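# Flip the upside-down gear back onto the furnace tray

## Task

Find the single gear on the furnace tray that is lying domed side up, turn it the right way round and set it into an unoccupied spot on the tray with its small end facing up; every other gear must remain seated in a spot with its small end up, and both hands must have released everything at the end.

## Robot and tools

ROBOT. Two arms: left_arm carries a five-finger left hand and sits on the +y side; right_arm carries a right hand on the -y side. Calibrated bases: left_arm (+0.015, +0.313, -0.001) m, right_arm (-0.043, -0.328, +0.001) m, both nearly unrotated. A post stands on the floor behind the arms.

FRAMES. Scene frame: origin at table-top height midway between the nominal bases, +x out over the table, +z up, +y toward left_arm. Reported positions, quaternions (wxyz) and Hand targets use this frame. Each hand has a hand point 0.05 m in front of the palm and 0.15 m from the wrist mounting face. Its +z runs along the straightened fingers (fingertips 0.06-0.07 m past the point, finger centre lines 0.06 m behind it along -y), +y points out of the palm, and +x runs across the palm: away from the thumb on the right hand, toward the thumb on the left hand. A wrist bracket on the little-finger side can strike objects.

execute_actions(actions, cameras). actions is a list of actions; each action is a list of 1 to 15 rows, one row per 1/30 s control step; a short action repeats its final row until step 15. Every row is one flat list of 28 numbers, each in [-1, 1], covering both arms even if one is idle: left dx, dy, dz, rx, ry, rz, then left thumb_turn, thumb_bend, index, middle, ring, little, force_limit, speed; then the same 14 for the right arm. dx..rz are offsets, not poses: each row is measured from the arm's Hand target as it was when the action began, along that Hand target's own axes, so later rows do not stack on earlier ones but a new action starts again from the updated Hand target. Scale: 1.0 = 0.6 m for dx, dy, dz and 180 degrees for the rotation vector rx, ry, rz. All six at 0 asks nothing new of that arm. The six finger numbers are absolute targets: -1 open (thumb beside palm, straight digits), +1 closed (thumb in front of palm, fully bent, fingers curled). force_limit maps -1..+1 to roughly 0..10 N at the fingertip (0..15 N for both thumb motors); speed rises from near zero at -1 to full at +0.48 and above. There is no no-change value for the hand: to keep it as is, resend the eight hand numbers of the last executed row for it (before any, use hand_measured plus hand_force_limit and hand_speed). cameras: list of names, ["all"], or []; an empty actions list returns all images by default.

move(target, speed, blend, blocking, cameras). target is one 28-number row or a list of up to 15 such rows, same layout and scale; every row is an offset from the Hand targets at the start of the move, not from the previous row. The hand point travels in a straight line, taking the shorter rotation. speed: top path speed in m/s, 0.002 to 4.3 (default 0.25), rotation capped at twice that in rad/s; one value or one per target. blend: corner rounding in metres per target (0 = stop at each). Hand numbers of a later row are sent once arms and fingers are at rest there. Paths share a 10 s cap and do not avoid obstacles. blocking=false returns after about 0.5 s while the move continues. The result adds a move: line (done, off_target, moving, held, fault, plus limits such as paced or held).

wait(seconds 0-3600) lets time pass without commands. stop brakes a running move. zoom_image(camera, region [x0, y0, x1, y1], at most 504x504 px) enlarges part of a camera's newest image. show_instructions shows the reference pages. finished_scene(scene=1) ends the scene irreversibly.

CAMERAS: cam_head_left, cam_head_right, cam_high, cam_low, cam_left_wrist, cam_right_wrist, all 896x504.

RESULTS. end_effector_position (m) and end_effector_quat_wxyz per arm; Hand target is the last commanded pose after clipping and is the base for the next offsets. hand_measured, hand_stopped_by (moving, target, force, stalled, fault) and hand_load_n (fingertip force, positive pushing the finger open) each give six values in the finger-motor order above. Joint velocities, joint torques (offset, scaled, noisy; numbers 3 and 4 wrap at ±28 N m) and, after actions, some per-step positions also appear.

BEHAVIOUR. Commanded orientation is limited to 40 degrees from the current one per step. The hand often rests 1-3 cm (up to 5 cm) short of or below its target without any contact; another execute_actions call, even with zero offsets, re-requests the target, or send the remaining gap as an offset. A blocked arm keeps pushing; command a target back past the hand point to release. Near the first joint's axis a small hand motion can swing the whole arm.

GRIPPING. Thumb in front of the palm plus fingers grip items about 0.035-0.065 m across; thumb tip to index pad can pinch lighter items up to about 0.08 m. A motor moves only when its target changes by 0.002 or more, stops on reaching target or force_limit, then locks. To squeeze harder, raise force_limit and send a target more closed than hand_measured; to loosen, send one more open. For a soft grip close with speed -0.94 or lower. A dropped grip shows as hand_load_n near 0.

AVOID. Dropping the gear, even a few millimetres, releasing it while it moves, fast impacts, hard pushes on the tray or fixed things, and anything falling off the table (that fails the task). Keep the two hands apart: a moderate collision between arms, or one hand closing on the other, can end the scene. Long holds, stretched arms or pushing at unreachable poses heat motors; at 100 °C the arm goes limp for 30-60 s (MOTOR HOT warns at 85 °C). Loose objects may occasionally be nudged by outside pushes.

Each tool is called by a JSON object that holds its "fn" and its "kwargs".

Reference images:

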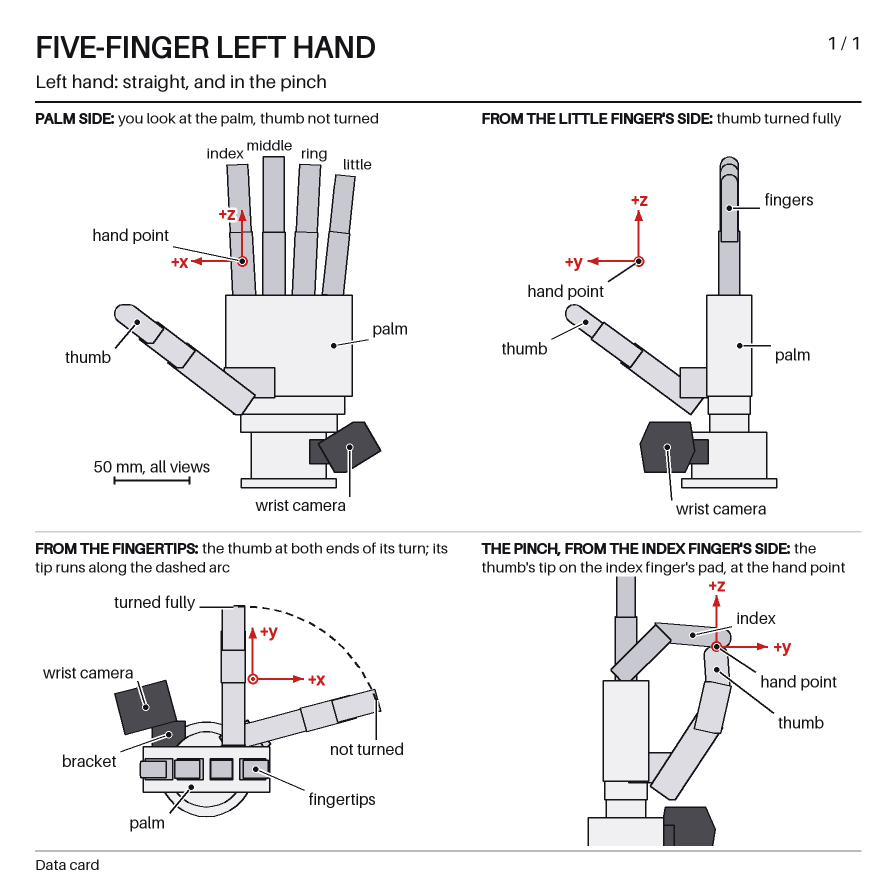

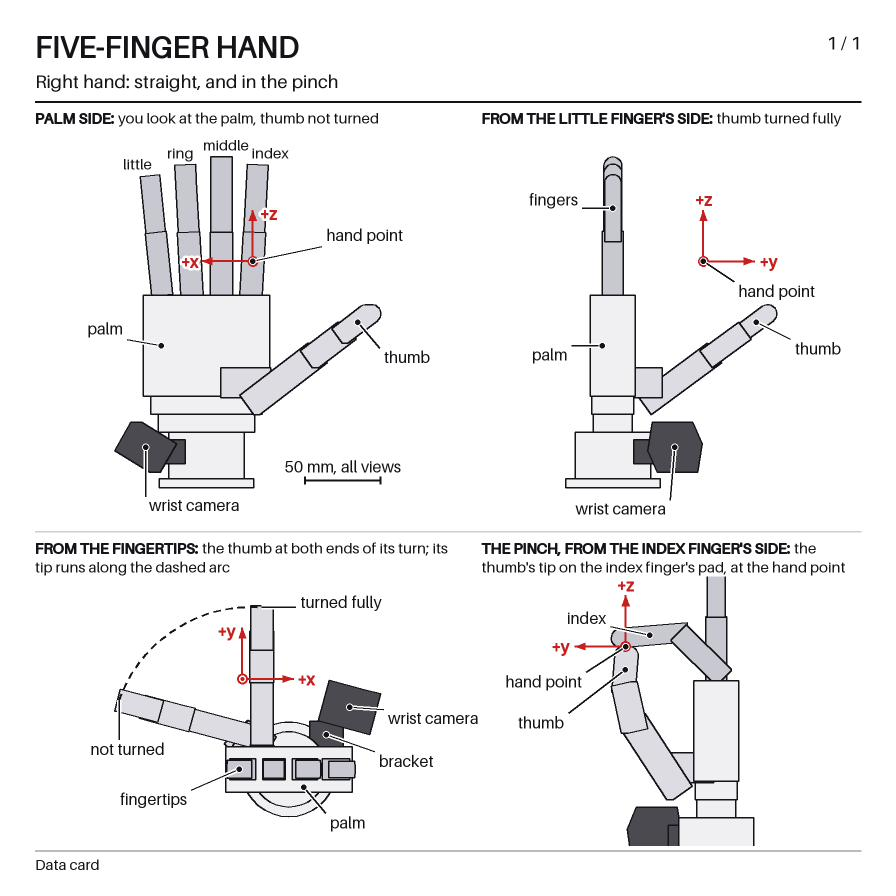

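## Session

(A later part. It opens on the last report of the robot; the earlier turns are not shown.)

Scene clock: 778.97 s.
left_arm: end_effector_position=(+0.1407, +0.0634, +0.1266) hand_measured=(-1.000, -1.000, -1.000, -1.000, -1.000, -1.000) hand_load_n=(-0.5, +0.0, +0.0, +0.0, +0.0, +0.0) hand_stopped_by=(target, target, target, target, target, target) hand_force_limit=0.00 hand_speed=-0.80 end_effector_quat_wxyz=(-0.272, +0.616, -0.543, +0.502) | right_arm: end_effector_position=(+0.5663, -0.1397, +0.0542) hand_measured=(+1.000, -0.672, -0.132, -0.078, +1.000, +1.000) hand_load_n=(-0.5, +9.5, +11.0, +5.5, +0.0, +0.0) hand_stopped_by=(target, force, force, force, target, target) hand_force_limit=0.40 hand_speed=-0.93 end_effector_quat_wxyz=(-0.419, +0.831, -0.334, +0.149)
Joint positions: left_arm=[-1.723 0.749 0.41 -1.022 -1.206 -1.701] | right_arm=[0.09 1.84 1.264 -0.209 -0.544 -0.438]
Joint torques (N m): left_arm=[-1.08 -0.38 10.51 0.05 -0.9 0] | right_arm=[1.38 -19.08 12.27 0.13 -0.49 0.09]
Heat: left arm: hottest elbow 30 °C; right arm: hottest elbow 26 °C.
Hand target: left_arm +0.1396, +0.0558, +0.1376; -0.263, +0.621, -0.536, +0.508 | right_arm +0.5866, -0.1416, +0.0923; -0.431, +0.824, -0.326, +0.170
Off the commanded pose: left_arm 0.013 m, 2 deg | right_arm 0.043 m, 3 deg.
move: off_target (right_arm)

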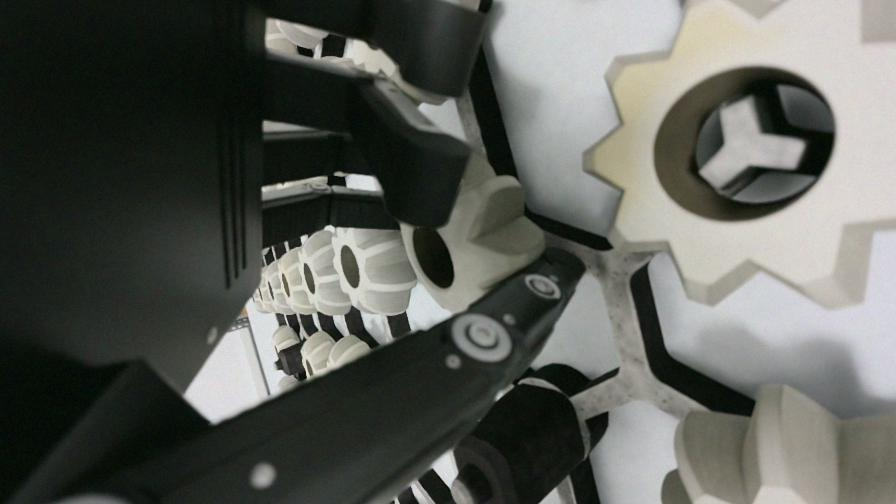

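{"fn": "move", "kwargs": {"target": [0,0,0,0,0,0,-1,-1,-1,-1,-1,-1,0,-0.8,0.005,-0.0299,-0.0155,0,0,0,1,-0.2,0.2,0.2,1,1,0.4,-0.93], "speed": 0.05, "cameras": ["cam_right_wrist","cam_head_left"]}}

{"fn": "zoom_image", "kwargs": {"camera": "cam_head_left", "region": [410, 140, 500, 220]}}

Scene clock: 784.50 s.
left_arm: end_effector_position=(+0.1407, +0.0634, +0.1266) hand_measured=(-1.000, -1.000, -1.000, -1.000, -1.000, -1.000) hand_load_n=(+0.0, +0.0, +0.0, +0.0, +0.0, +0.0) hand_stopped_by=(target, target, target, target, target, target) hand_force_limit=0.00 hand_speed=-0.80 end_effector_quat_wxyz=(-0.272, +0.616, -0.543, +0.502) | right_arm: end_effector_position=(+0.5661, -0.1398, +0.0590) hand_measured=(+1.000, -0.672, -0.132, -0.078, +1.000, +1.000) hand_load_n=(-1.0, +10.0, +10.5, +5.0, +0.0, +0.0) hand_stopped_by=(target, force, force, force, target, target) hand_force_limit=0.40 hand_speed=-0.93 end_effector_quat_wxyz=(-0.411, +0.835, -0.339, +0.139)
Joint positions: left_arm=[-1.723 0.749 0.41 -1.022 -1.206 -1.701] | right_arm=[0.091 1.842 1.293 -0.265 -0.542 -0.439]
Joint torques (N m): left_arm=[-1.08 -0.44 10.51 0.06 -0.9 0] | right_arm=[1.08 -20.66 12.82 0.4 -0.6 0.08]
Heat: left arm: hottest elbow 30 °C; right arm: hottest elbow 26 °C.
Hand target: left_arm +0.1396, +0.0558, +0.1376; -0.263, +0.621, -0.536, +0.508 | right_arm +0.5906, -0.1418, +0.1124; -0.431, +0.824, -0.326, +0.170
Off the commanded pose: left_arm 0.013 m, 2 deg | right_arm 0.059 m, 5 deg.
move: off_target (right_arm)
Images, in order (width x height): cam_head_left 896x504, cam_right_wrist 896x504.

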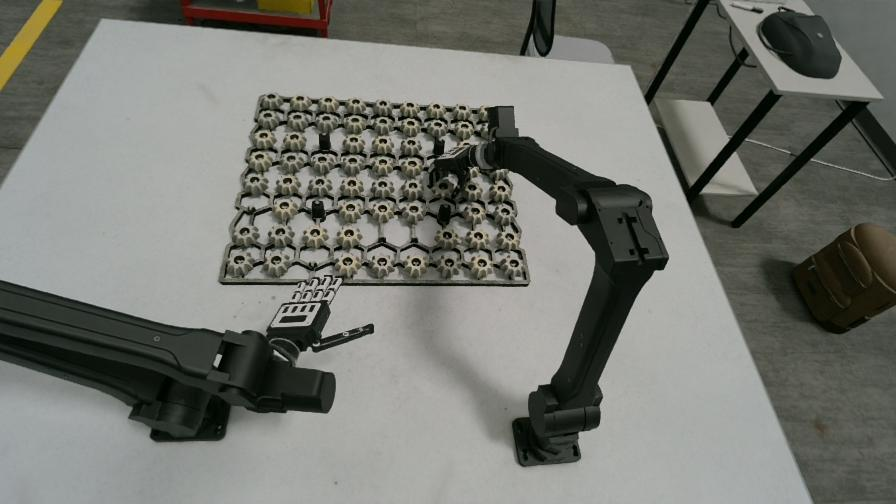

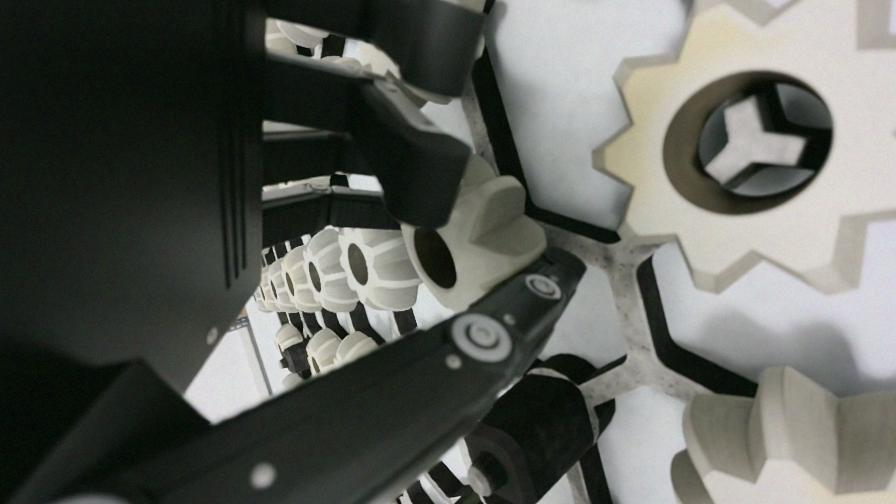

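Scaled by 5.600 from the camera's image (finer frame: 1280x720).

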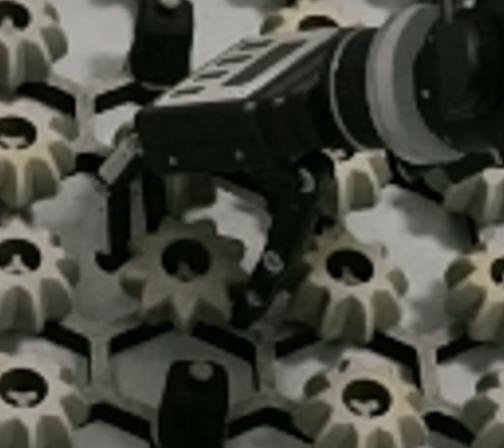

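{"fn": "move", "kwargs": {"target": [0,0,0,0,0,0,-1,-1,-1,-1,-1,-1,0,-0.8,0.003,-0.0293,-0.0165,0,0,0,1,-0.2,0.2,0.2,1,1,0.4,-0.93], "speed": 0.05, "cameras": ["cam_right_wrist","cam_head_left"]}}

{"fn": "zoom_image", "kwargs": {"camera": "cam_head_left", "region": [410, 140, 500, 220]}}

Scene clock: 791.00 s.
left_arm: end_effector_position=(+0.1407, +0.0634, +0.1266) hand_measured=(-1.000, -1.000, -1.000, -1.000, -1.000, -1.000) hand_load_n=(+0.0, +0.0, +0.0, -0.5, +0.0, +0.0) hand_stopped_by=(target, target, target, target, target, target) hand_force_limit=0.00 hand_speed=-0.80 end_effector_quat_wxyz=(-0.272, +0.616, -0.543, +0.502) | right_arm: end_effector_position=(+0.5614, -0.1428, +0.0765) hand_measured=(+1.000, -0.672, -0.132, -0.078, +1.000, +1.000) hand_load_n=(-1.0, +11.5, +9.0, +2.5, +0.0, +0.5) hand_stopped_by=(target, force, force, force, target, target) hand_force_limit=0.40 hand_speed=-0.93 end_effector_quat_wxyz=(-0.406, +0.836, -0.345, +0.131)
Joint positions: left_arm=[-1.723 0.749 0.41 -1.022 -1.206 -1.701] | right_arm=[0.087 1.815 1.314 -0.336 -0.542 -0.439]
Joint torques (N m): left_arm=[-1.14 -0.38 10.52 0.06 -0.9 0.01] | right_arm=[1.67 -19.78 14.02 1.14 -0.62 0.08]
Heat: left arm: hottest elbow 30 °C; right arm: hottest elbow 27 °C.
Hand target: left_arm +0.1396, +0.0558, +0.1376; -0.263, +0.621, -0.536, +0.508 | right_arm +0.5932, -0.1417, +0.1325; -0.431, +0.824, -0.326, +0.170
Off the commanded pose: left_arm 0.013 m, 2 deg | right_arm 0.064 m, 6 deg.
move: off_target (right_arm)
Images, in order (width x height): cam_head_left 896x504, cam_right_wrist 896x504.

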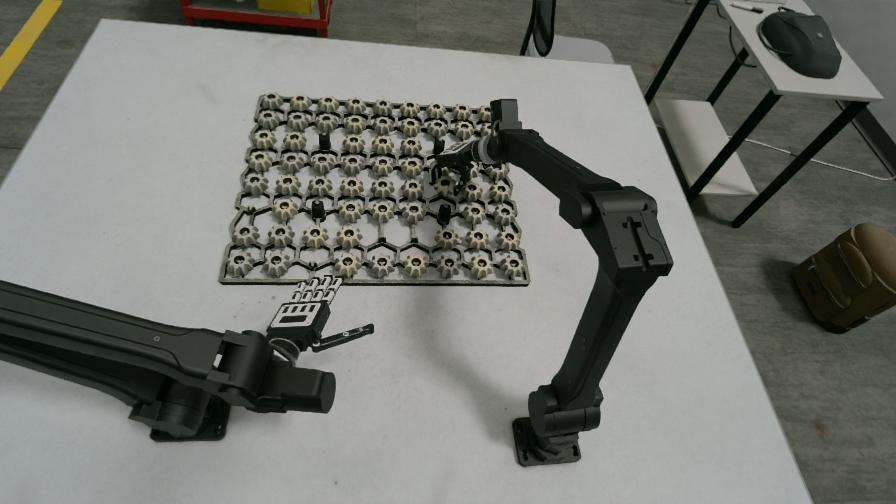

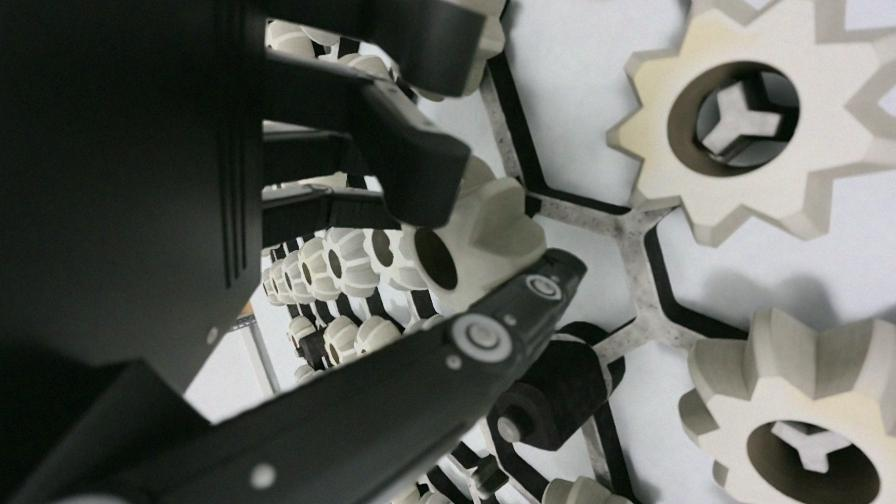

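Scaled by 5.600 from the camera's image (finer frame: 1280x720).

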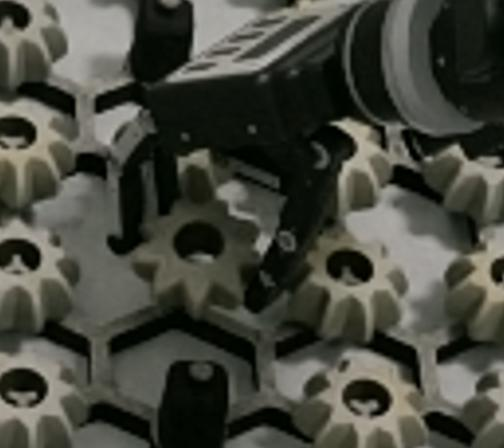

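{"fn": "move", "kwargs": {"target": [[0,0,0,0,0,0,-1,-1,-1,-1,-1,-1,0,-0.8,0,-0.1505,-0.1046,0,0,0,1,-0.2,0.2,0.2,1,1,0.4,-0.93]], "speed": 0.08, "cameras": ["cam_right_wrist","cam_head_left","cam_high"]}}

Scene clock: 864.17 s.
left_arm: end_effector_position=(+0.1407, +0.0634, +0.1266) hand_measured=(-1.000, -1.000, -1.000, -1.000, -1.000, -1.000) hand_load_n=(-0.5, +0.0, +0.0, +0.0, -0.5, +0.0) hand_stopped_by=(target, target, target, target, target, target) hand_force_limit=0.00 hand_speed=-0.80 end_effector_quat_wxyz=(-0.272, +0.616, -0.543, +0.502) | right_arm: end_effector_position=(+0.5687, -0.1418, +0.1812) hand_measured=(+1.000, -0.672, -0.132, -0.078, +1.000, +1.000) hand_load_n=(-1.0, +11.5, +9.0, +2.5, +0.0, +0.0) hand_stopped_by=(target, force, force, force, target, target) hand_force_limit=0.40 hand_speed=-0.93 end_effector_quat_wxyz=(-0.405, +0.837, -0.346, +0.129)
Joint positions: left_arm=[-1.723 0.749 0.41 -1.022 -1.206 -1.701] | right_arm=[0.087 1.737 1.501 -0.606 -0.542 -0.439]
Joint torques (N m): left_arm=[-1.08 -0.44 10.51 0.06 -0.9 0] | right_arm=[1.67 -19.37 15.65 1.14 -0.63 0.07]
Heat: left arm: hottest elbow 30 °C; right arm: hottest elbow 29 °C.
Hand target: left_arm +0.1396, +0.0558, +0.1376; -0.263, +0.621, -0.536, +0.508 | right_arm +0.5934, -0.1417, +0.2425; -0.431, +0.824, -0.326, +0.170
Off the commanded pose: left_arm 0.013 m, 2 deg | right_arm 0.066 m, 6 deg.
move: off_target (right_arm)
Images, in order (width x height): cam_head_left 896x504, cam_high 896x504, cam_right_wrist 896x504.

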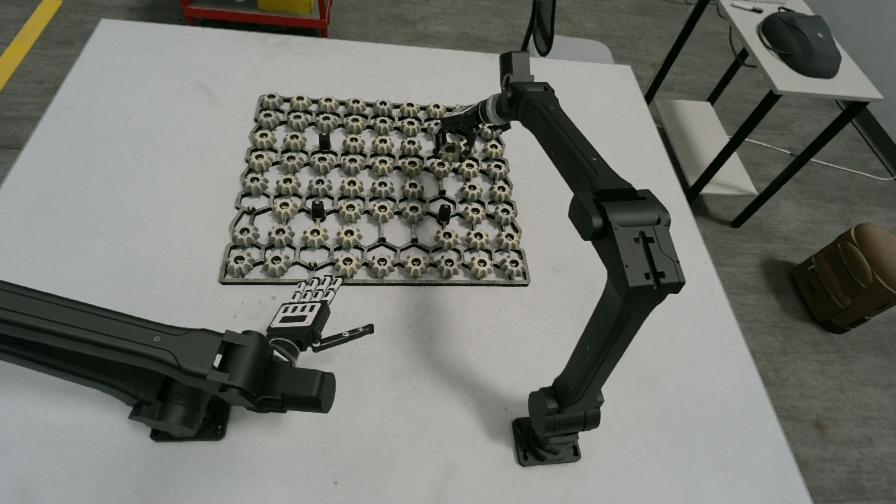

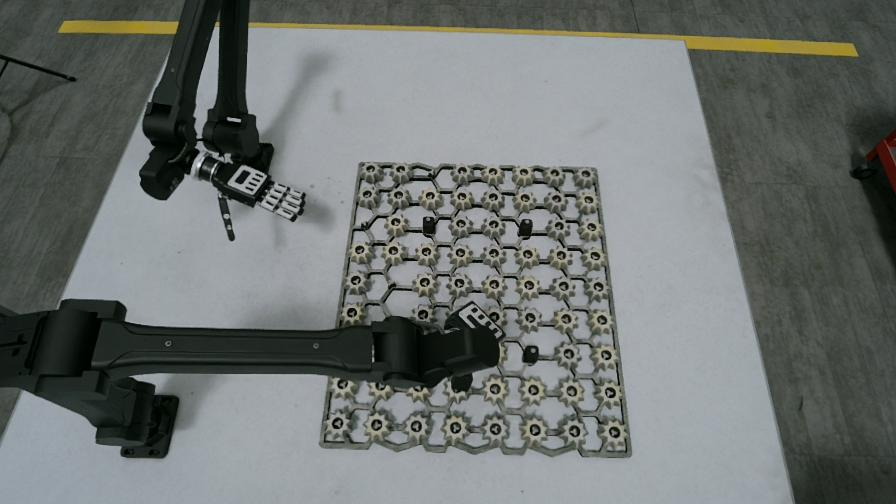

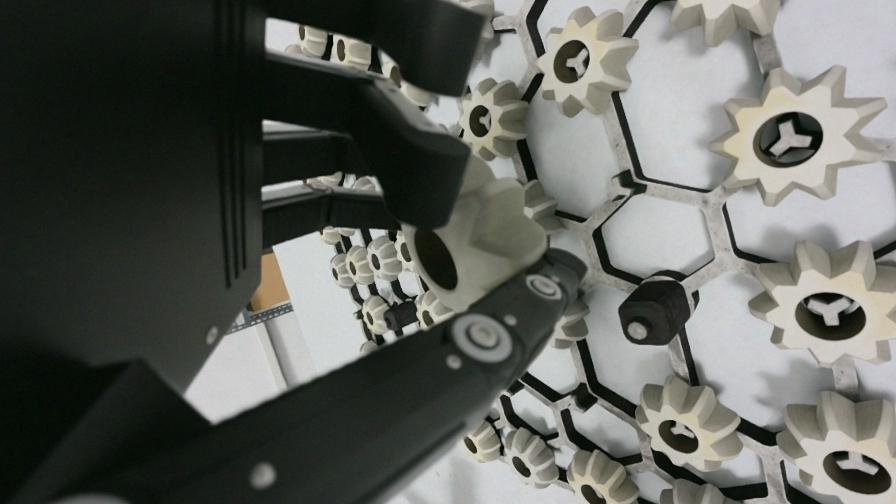

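{"fn": "zoom_image", "kwargs": {"camera": "cam_right_wrist", "region": [380, 100, 720, 360]}}

{"fn": "zoom_image", "kwargs": {"camera": "cam_head_left", "region": [410, 90, 530, 190]}}

Scaled by 1.482 from the camera's image (finer frame: 1280x720).

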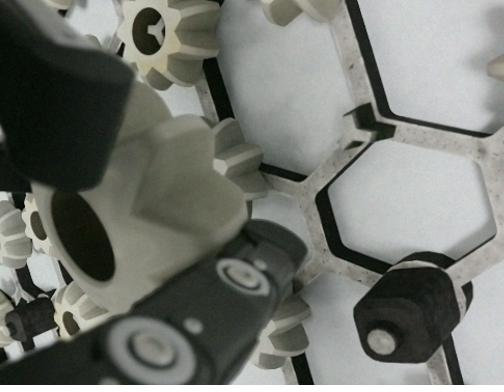

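Scaled by 4.200 from the camera's image (finer frame: 1280x720).

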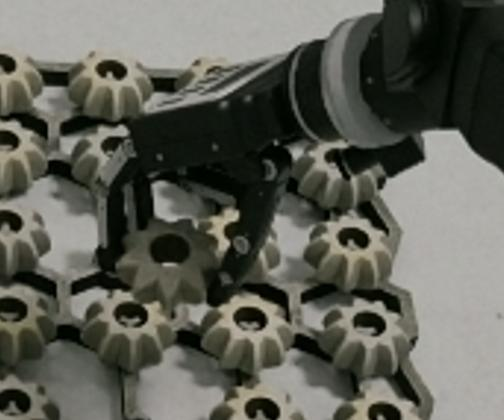

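{"fn": "move", "kwargs": {"target": [[0,0,0,0,0,0,-1,-1,-1,-1,-1,-1,0,-0.8,0.1975,0.3475,-0.5297,-0.1675,0.4107,-0.0919,1,-0.2,0.2,0.2,1,1,0.4,-0.93]], "speed": 0.15, "cameras": ["all"]}}

Scene clock: 882.10 s.
left_arm: end_effector_position=(+0.1407, +0.0634, +0.1266) hand_measured=(-1.000, -1.000, -1.000, -1.000, -1.000, -1.000) hand_load_n=(-0.5, -0.5, +0.0, +0.0, -0.5, +0.0) hand_stopped_by=(target, target, target, target, target, target) hand_force_limit=0.00 hand_speed=-0.80 end_effector_quat_wxyz=(-0.272, +0.616, -0.543, +0.502) | right_arm: end_effector_position=(+0.4176, -0.4944, +0.2268) hand_measured=(+1.000, -0.672, -0.132, -0.078, +1.000, +1.000) hand_load_n=(+1.0, +11.0, +10.5, +2.0, +0.0, +0.0) hand_stopped_by=(target, force, force, force, target, target) hand_force_limit=0.40 hand_speed=-0.93 end_effector_quat_wxyz=(+0.091, +0.689, -0.440, +0.569)
Joint positions: left_arm=[-1.723 0.749 0.41 -1.022 -1.206 -1.701] | right_arm=[-0.114 1.185 0.82 -0.06 0.616 -0.905]
Joint torques (N m): left_arm=[-1.14 -0.44 10.52 0.06 -0.89 0] | right_arm=[1.49 -10.29 9.72 3.71 0.36 -0.23]
Heat: left arm: hottest elbow 30 °C; right arm: hottest elbow 31 °C.
Hand target: left_arm +0.1396, +0.0558, +0.1376; -0.263, +0.621, -0.536, +0.508 | right_arm +0.4200, -0.5000, +0.2525; +0.088, +0.671, -0.434, +0.595
Off the commanded pose: left_arm 0.013 m, 2 deg | right_arm 0.026 m, 4 deg.
move: off_target (right_arm)

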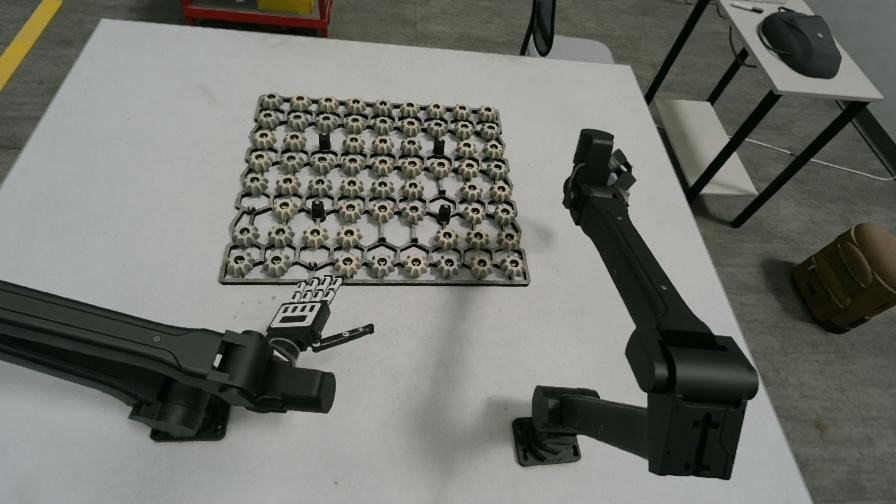

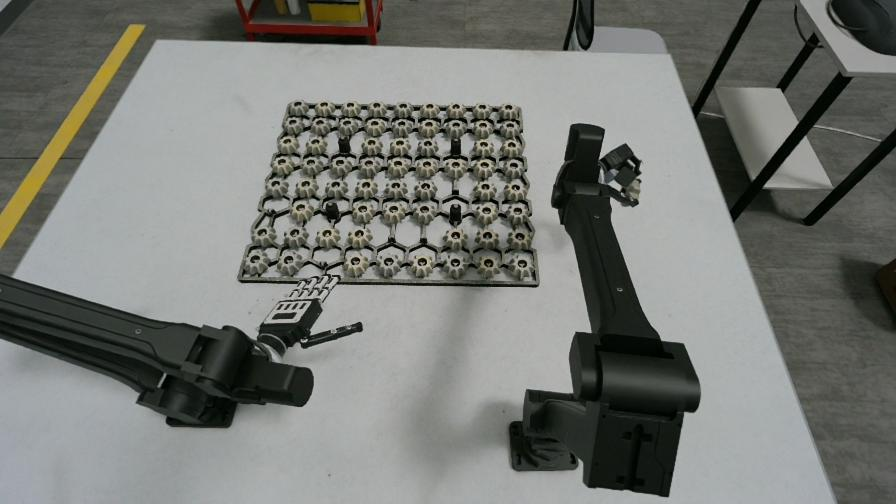

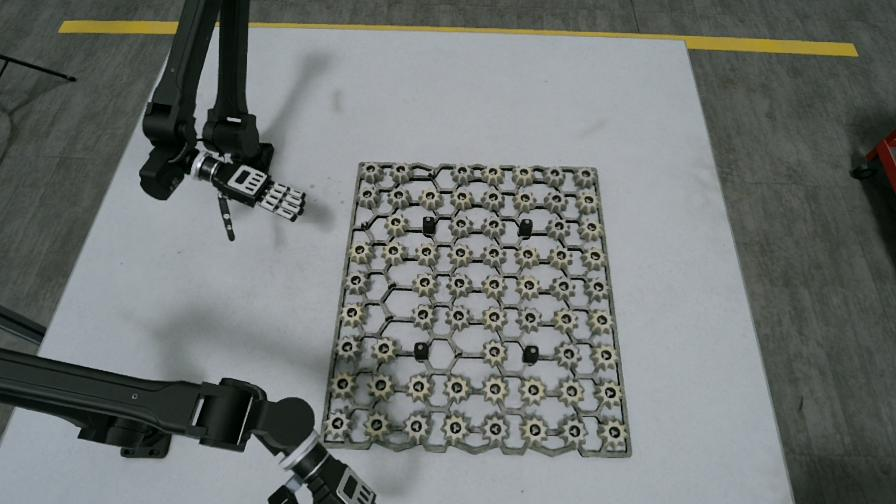

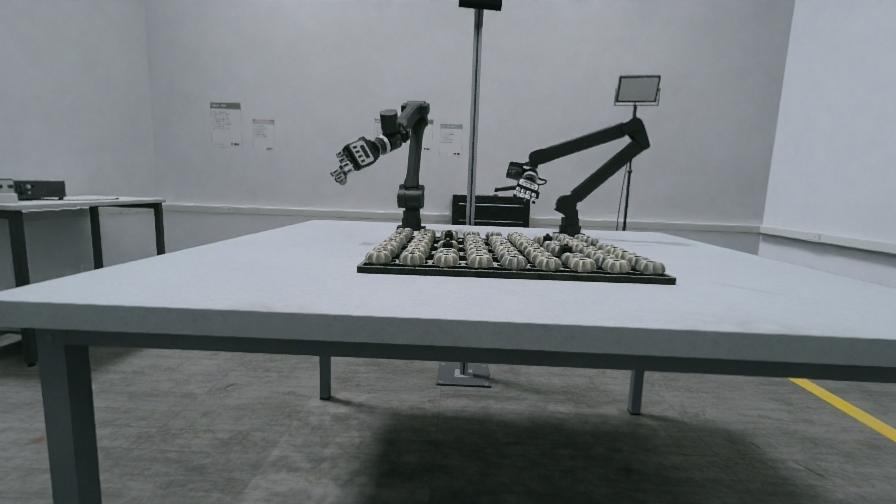

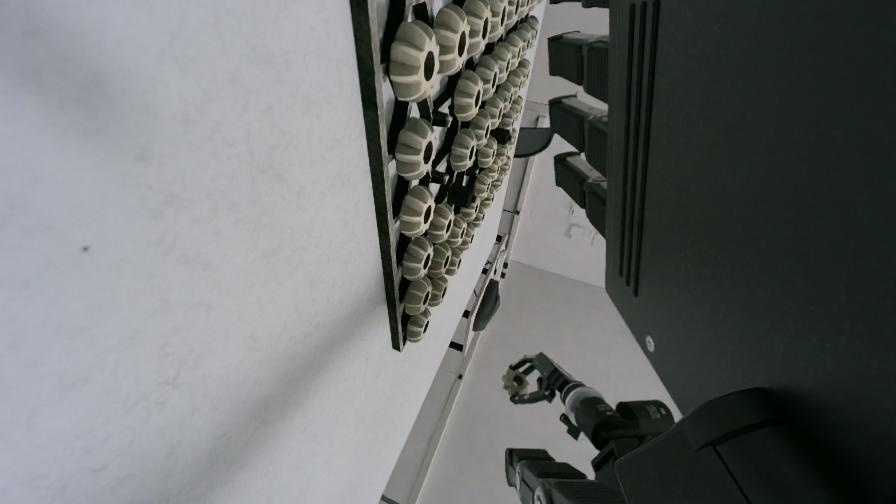

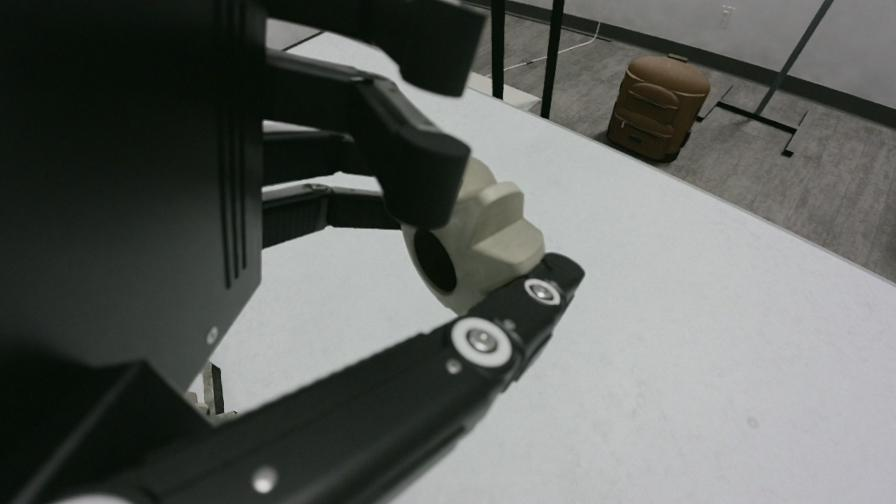

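{"fn": "move", "kwargs": {"target": [[0,0,0,0,0,0,-1,-1,-1,-1,-1,-1,0,-0.8,-0.2516,0.1144,0.0794,0,0,0,1,-0.2,0.2,0.2,1,1,0.4,-0.93]], "speed": 0.12, "cameras": ["all"]}}

{"fn": "zoom_image", "kwargs": {"camera": "cam_head_right", "region": [540, 120, 700, 240]}}

{"fn": "zoom_image", "kwargs": {"camera": "cam_low", "region": [300, 120, 460, 260]}}

{"fn": "zoom_image", "kwargs": {"camera": "cam_left_wrist", "region": [430, 280, 630, 480]}}

Scene clock: 903.63 s.
left_arm: end_effector_position=(+0.1407, +0.0634, +0.1266) hand_measured=(-1.000, -1.000, -1.000, -1.000, -1.000, -1.000) hand_load_n=(+0.0, +0.0, +0.0, +0.0, +0.0, +0.0) hand_stopped_by=(target, target, target, target, target, target) hand_force_limit=0.00 hand_speed=-0.80 end_effector_quat_wxyz=(-0.272, +0.616, -0.543, +0.502) | right_arm: end_effector_position=(+0.4129, -0.4943, +0.0633) hand_measured=(+1.000, -0.672, -0.132, -0.078, +1.000, +1.000) hand_load_n=(+0.5, +11.5, +10.5, +1.5, +0.0, +0.5) hand_stopped_by=(target, force, force, force, target, target) hand_force_limit=0.40 hand_speed=-0.93 end_effector_quat_wxyz=(+0.087, +0.684, -0.440, +0.575)
Joint positions: left_arm=[-1.723 0.749 0.41 -1.022 -1.206 -1.701] | right_arm=[-0.115 1.511 0.57 0.533 0.616 -0.906]
Joint torques (N m): left_arm=[-1.14 -0.38 10.51 0.05 -0.89 0] | right_arm=[1.61 -10.4 6.63 3.82 0.33 -0.23]
Heat: left arm: hottest elbow 31 °C; right arm: hottest elbow 29 °C.
Hand target: left_arm +0.1396, +0.0558, +0.1376; -0.263, +0.621, -0.536, +0.508 | right_arm +0.4200, -0.4998, +0.0800; +0.088, +0.671, -0.434, +0.595
Off the commanded pose: left_arm 0.013 m, 2 deg | right_arm 0.019 m, 3 deg.
move: off_target (right_arm)

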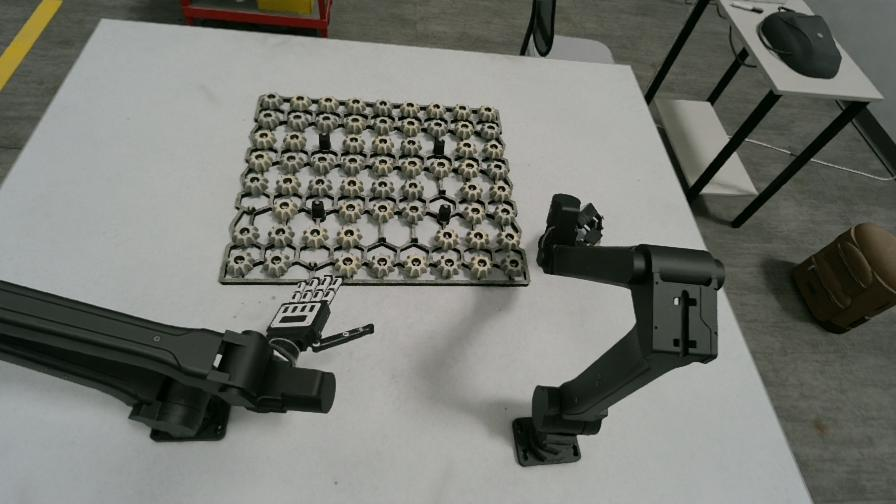

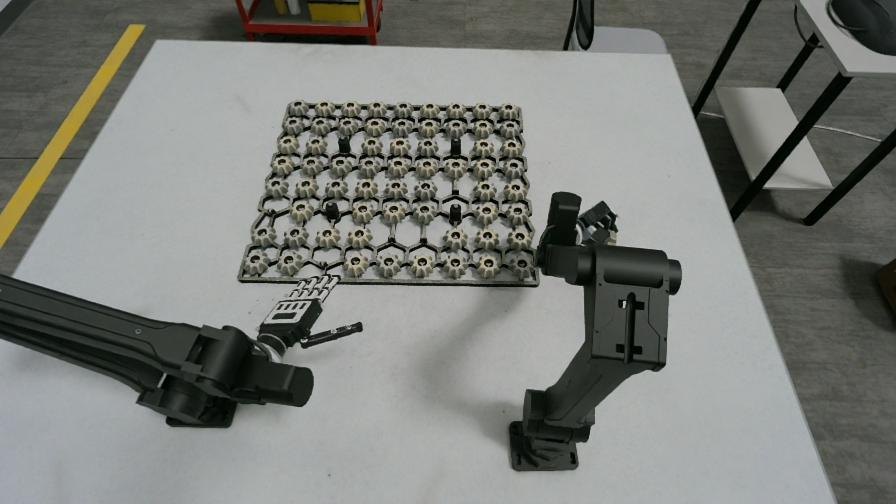

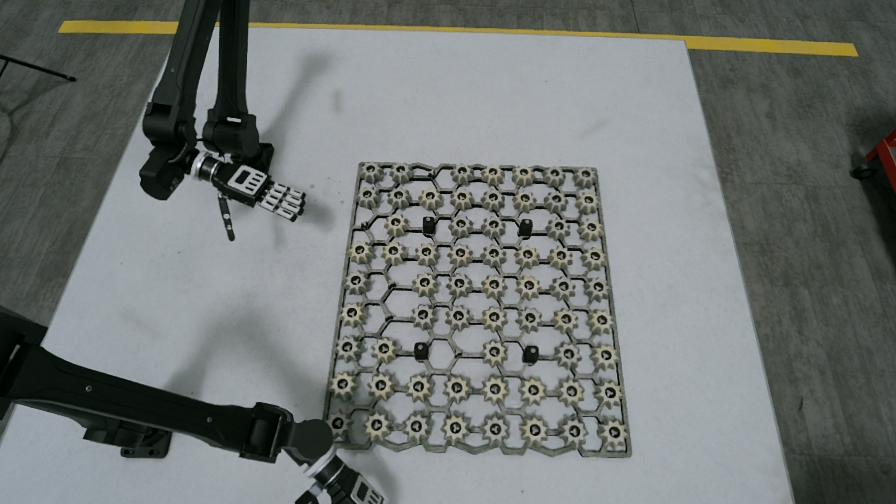

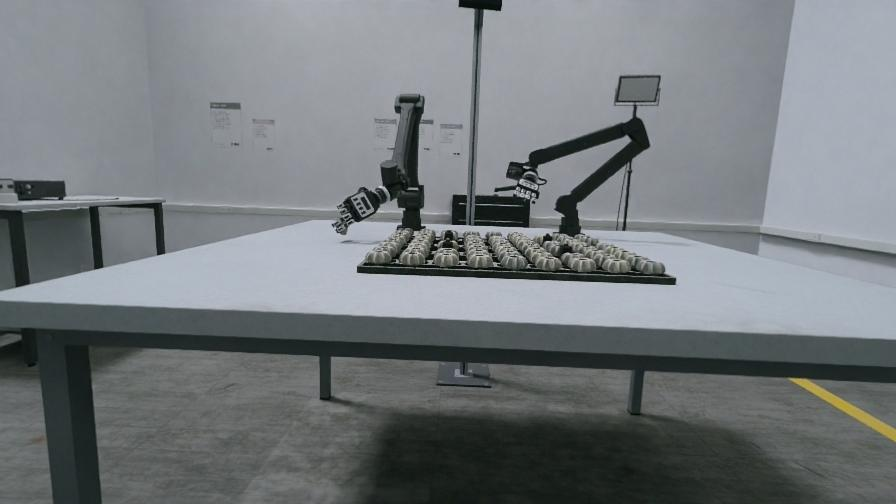

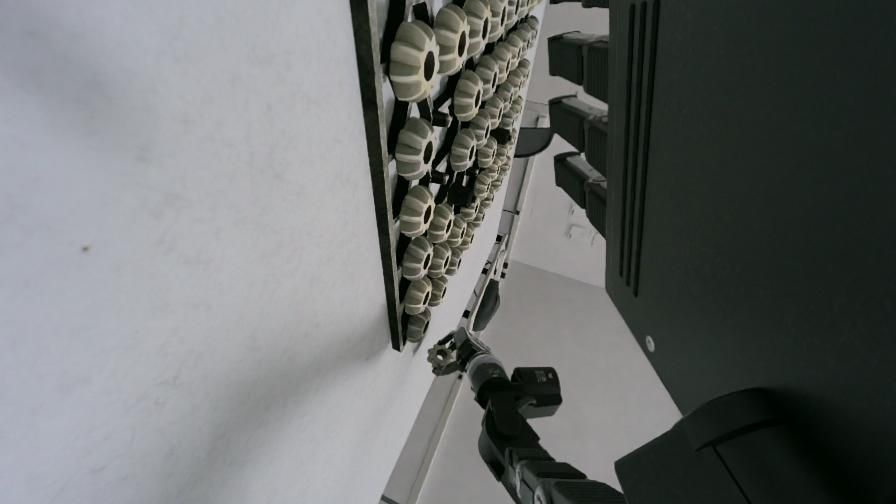

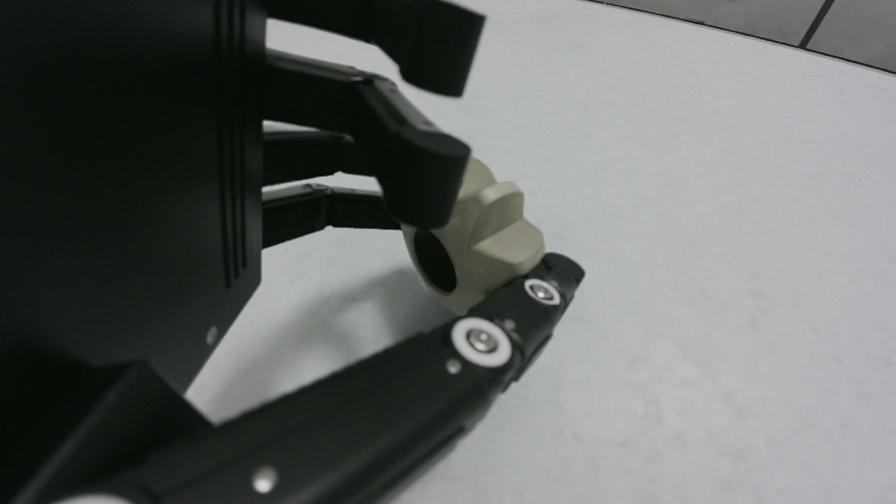

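Scaled by 3.150 from the camera's image (finer frame: 1280x720).

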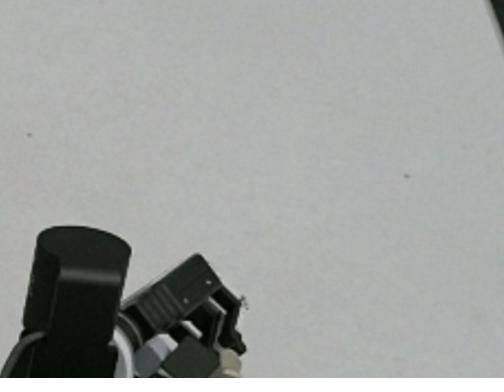

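Scaled by 3.150 from the camera's image (finer frame: 1280x720).

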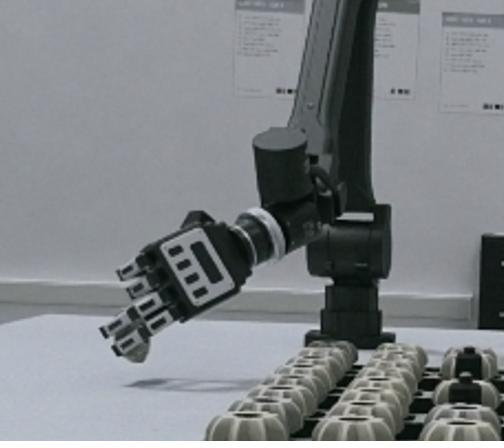

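Scaled by 2.520 from the camera's image (finer frame: 1280x720).

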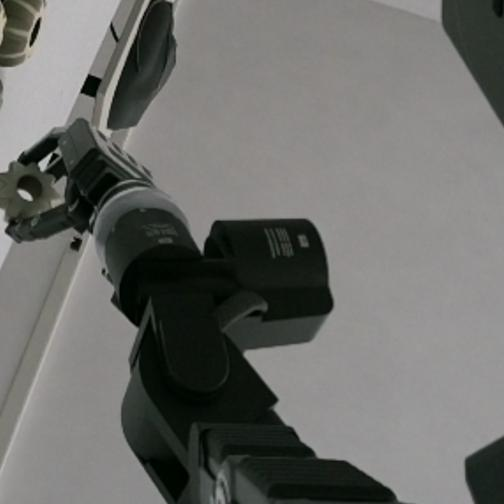

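{"fn": "move", "kwargs": {"target": [[0,0,0,0,0,0,-1,-1,-1,-1,-1,-1,0,-0.8,-0.0292,0.0133,0.0092,0,0,0,1,-0.2,0.2,0.2,1,1,0.4,-0.93]], "speed": 0.06, "cameras": ["cam_low","cam_right_wrist"]}}

{"fn": "zoom_image", "kwargs": {"camera": "cam_low", "region": [310, 170, 430, 260]}}

Scene clock: 910.37 s.
left_arm: end_effector_position=(+0.1407, +0.0634, +0.1266) hand_measured=(-1.000, -1.000, -1.000, -1.000, -1.000, -1.000) hand_load_n=(+0.0, +0.0, -0.5, +0.0, +0.0, +0.0) hand_stopped_by=(target, target, target, target, target, target) hand_force_limit=0.00 hand_speed=-0.80 end_effector_quat_wxyz=(-0.272, +0.616, -0.543, +0.502) | right_arm: end_effector_position=(+0.4135, -0.4944, +0.0447) hand_measured=(+1.000, -0.672, -0.132, -0.078, +1.000, +1.000) hand_load_n=(+0.5, +11.0, +10.0, +2.0, +0.0, +0.0) hand_stopped_by=(target, force, force, force, target, target) hand_force_limit=0.40 hand_speed=-0.93 end_effector_quat_wxyz=(+0.087, +0.684, -0.440, +0.576)
Joint positions: left_arm=[-1.723 0.749 0.41 -1.022 -1.206 -1.701] | right_arm=[-0.115 1.572 0.558 0.61 0.616 -0.907]
Joint torques (N m): left_arm=[-1.08 -0.38 10.52 0.05 -0.9 0] | right_arm=[1.55 -10.64 5.91 3.64 0.33 -0.24]
Heat: left arm: hottest elbow 31 °C; right arm: hottest elbow 29 °C.
Hand target: left_arm +0.1396, +0.0558, +0.1376; -0.263, +0.621, -0.536, +0.508 | right_arm +0.4200, -0.4998, +0.0600; +0.088, +0.671, -0.434, +0.595
Off the commanded pose: left_arm 0.013 m, 2 deg | right_arm 0.018 m, 3 deg.
move: off_target (right_arm)

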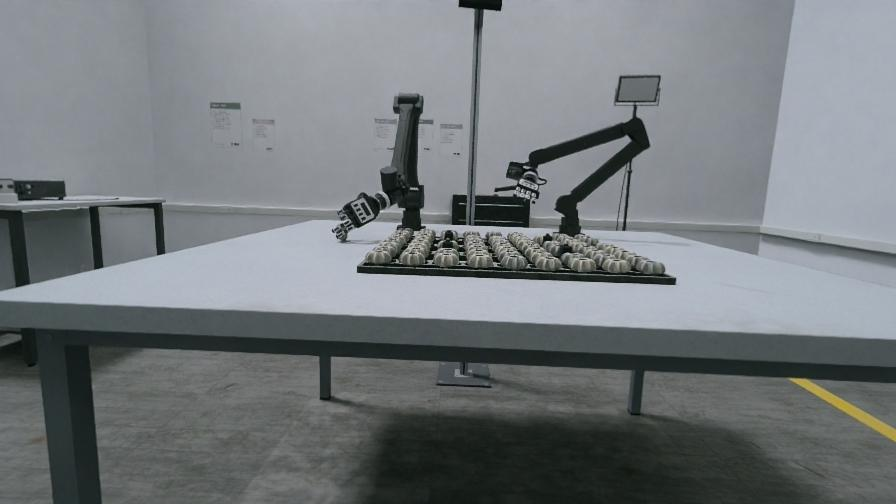

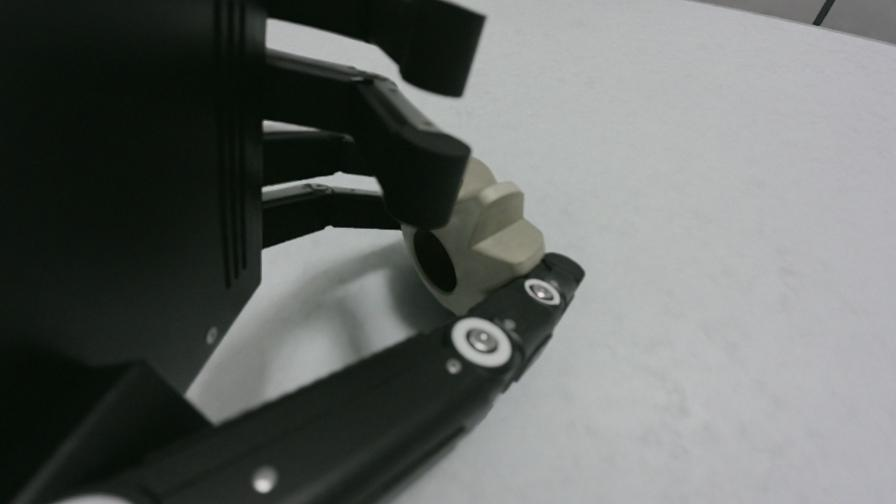

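Scaled by 4.200 from the camera's image (finer frame: 1280x720).

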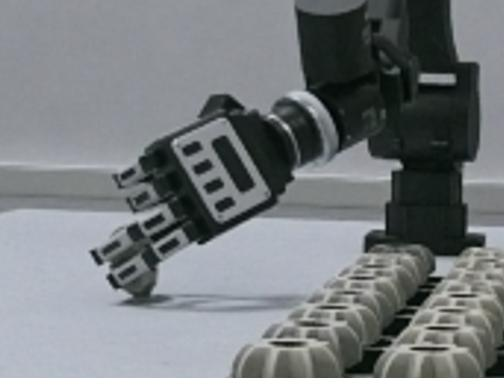

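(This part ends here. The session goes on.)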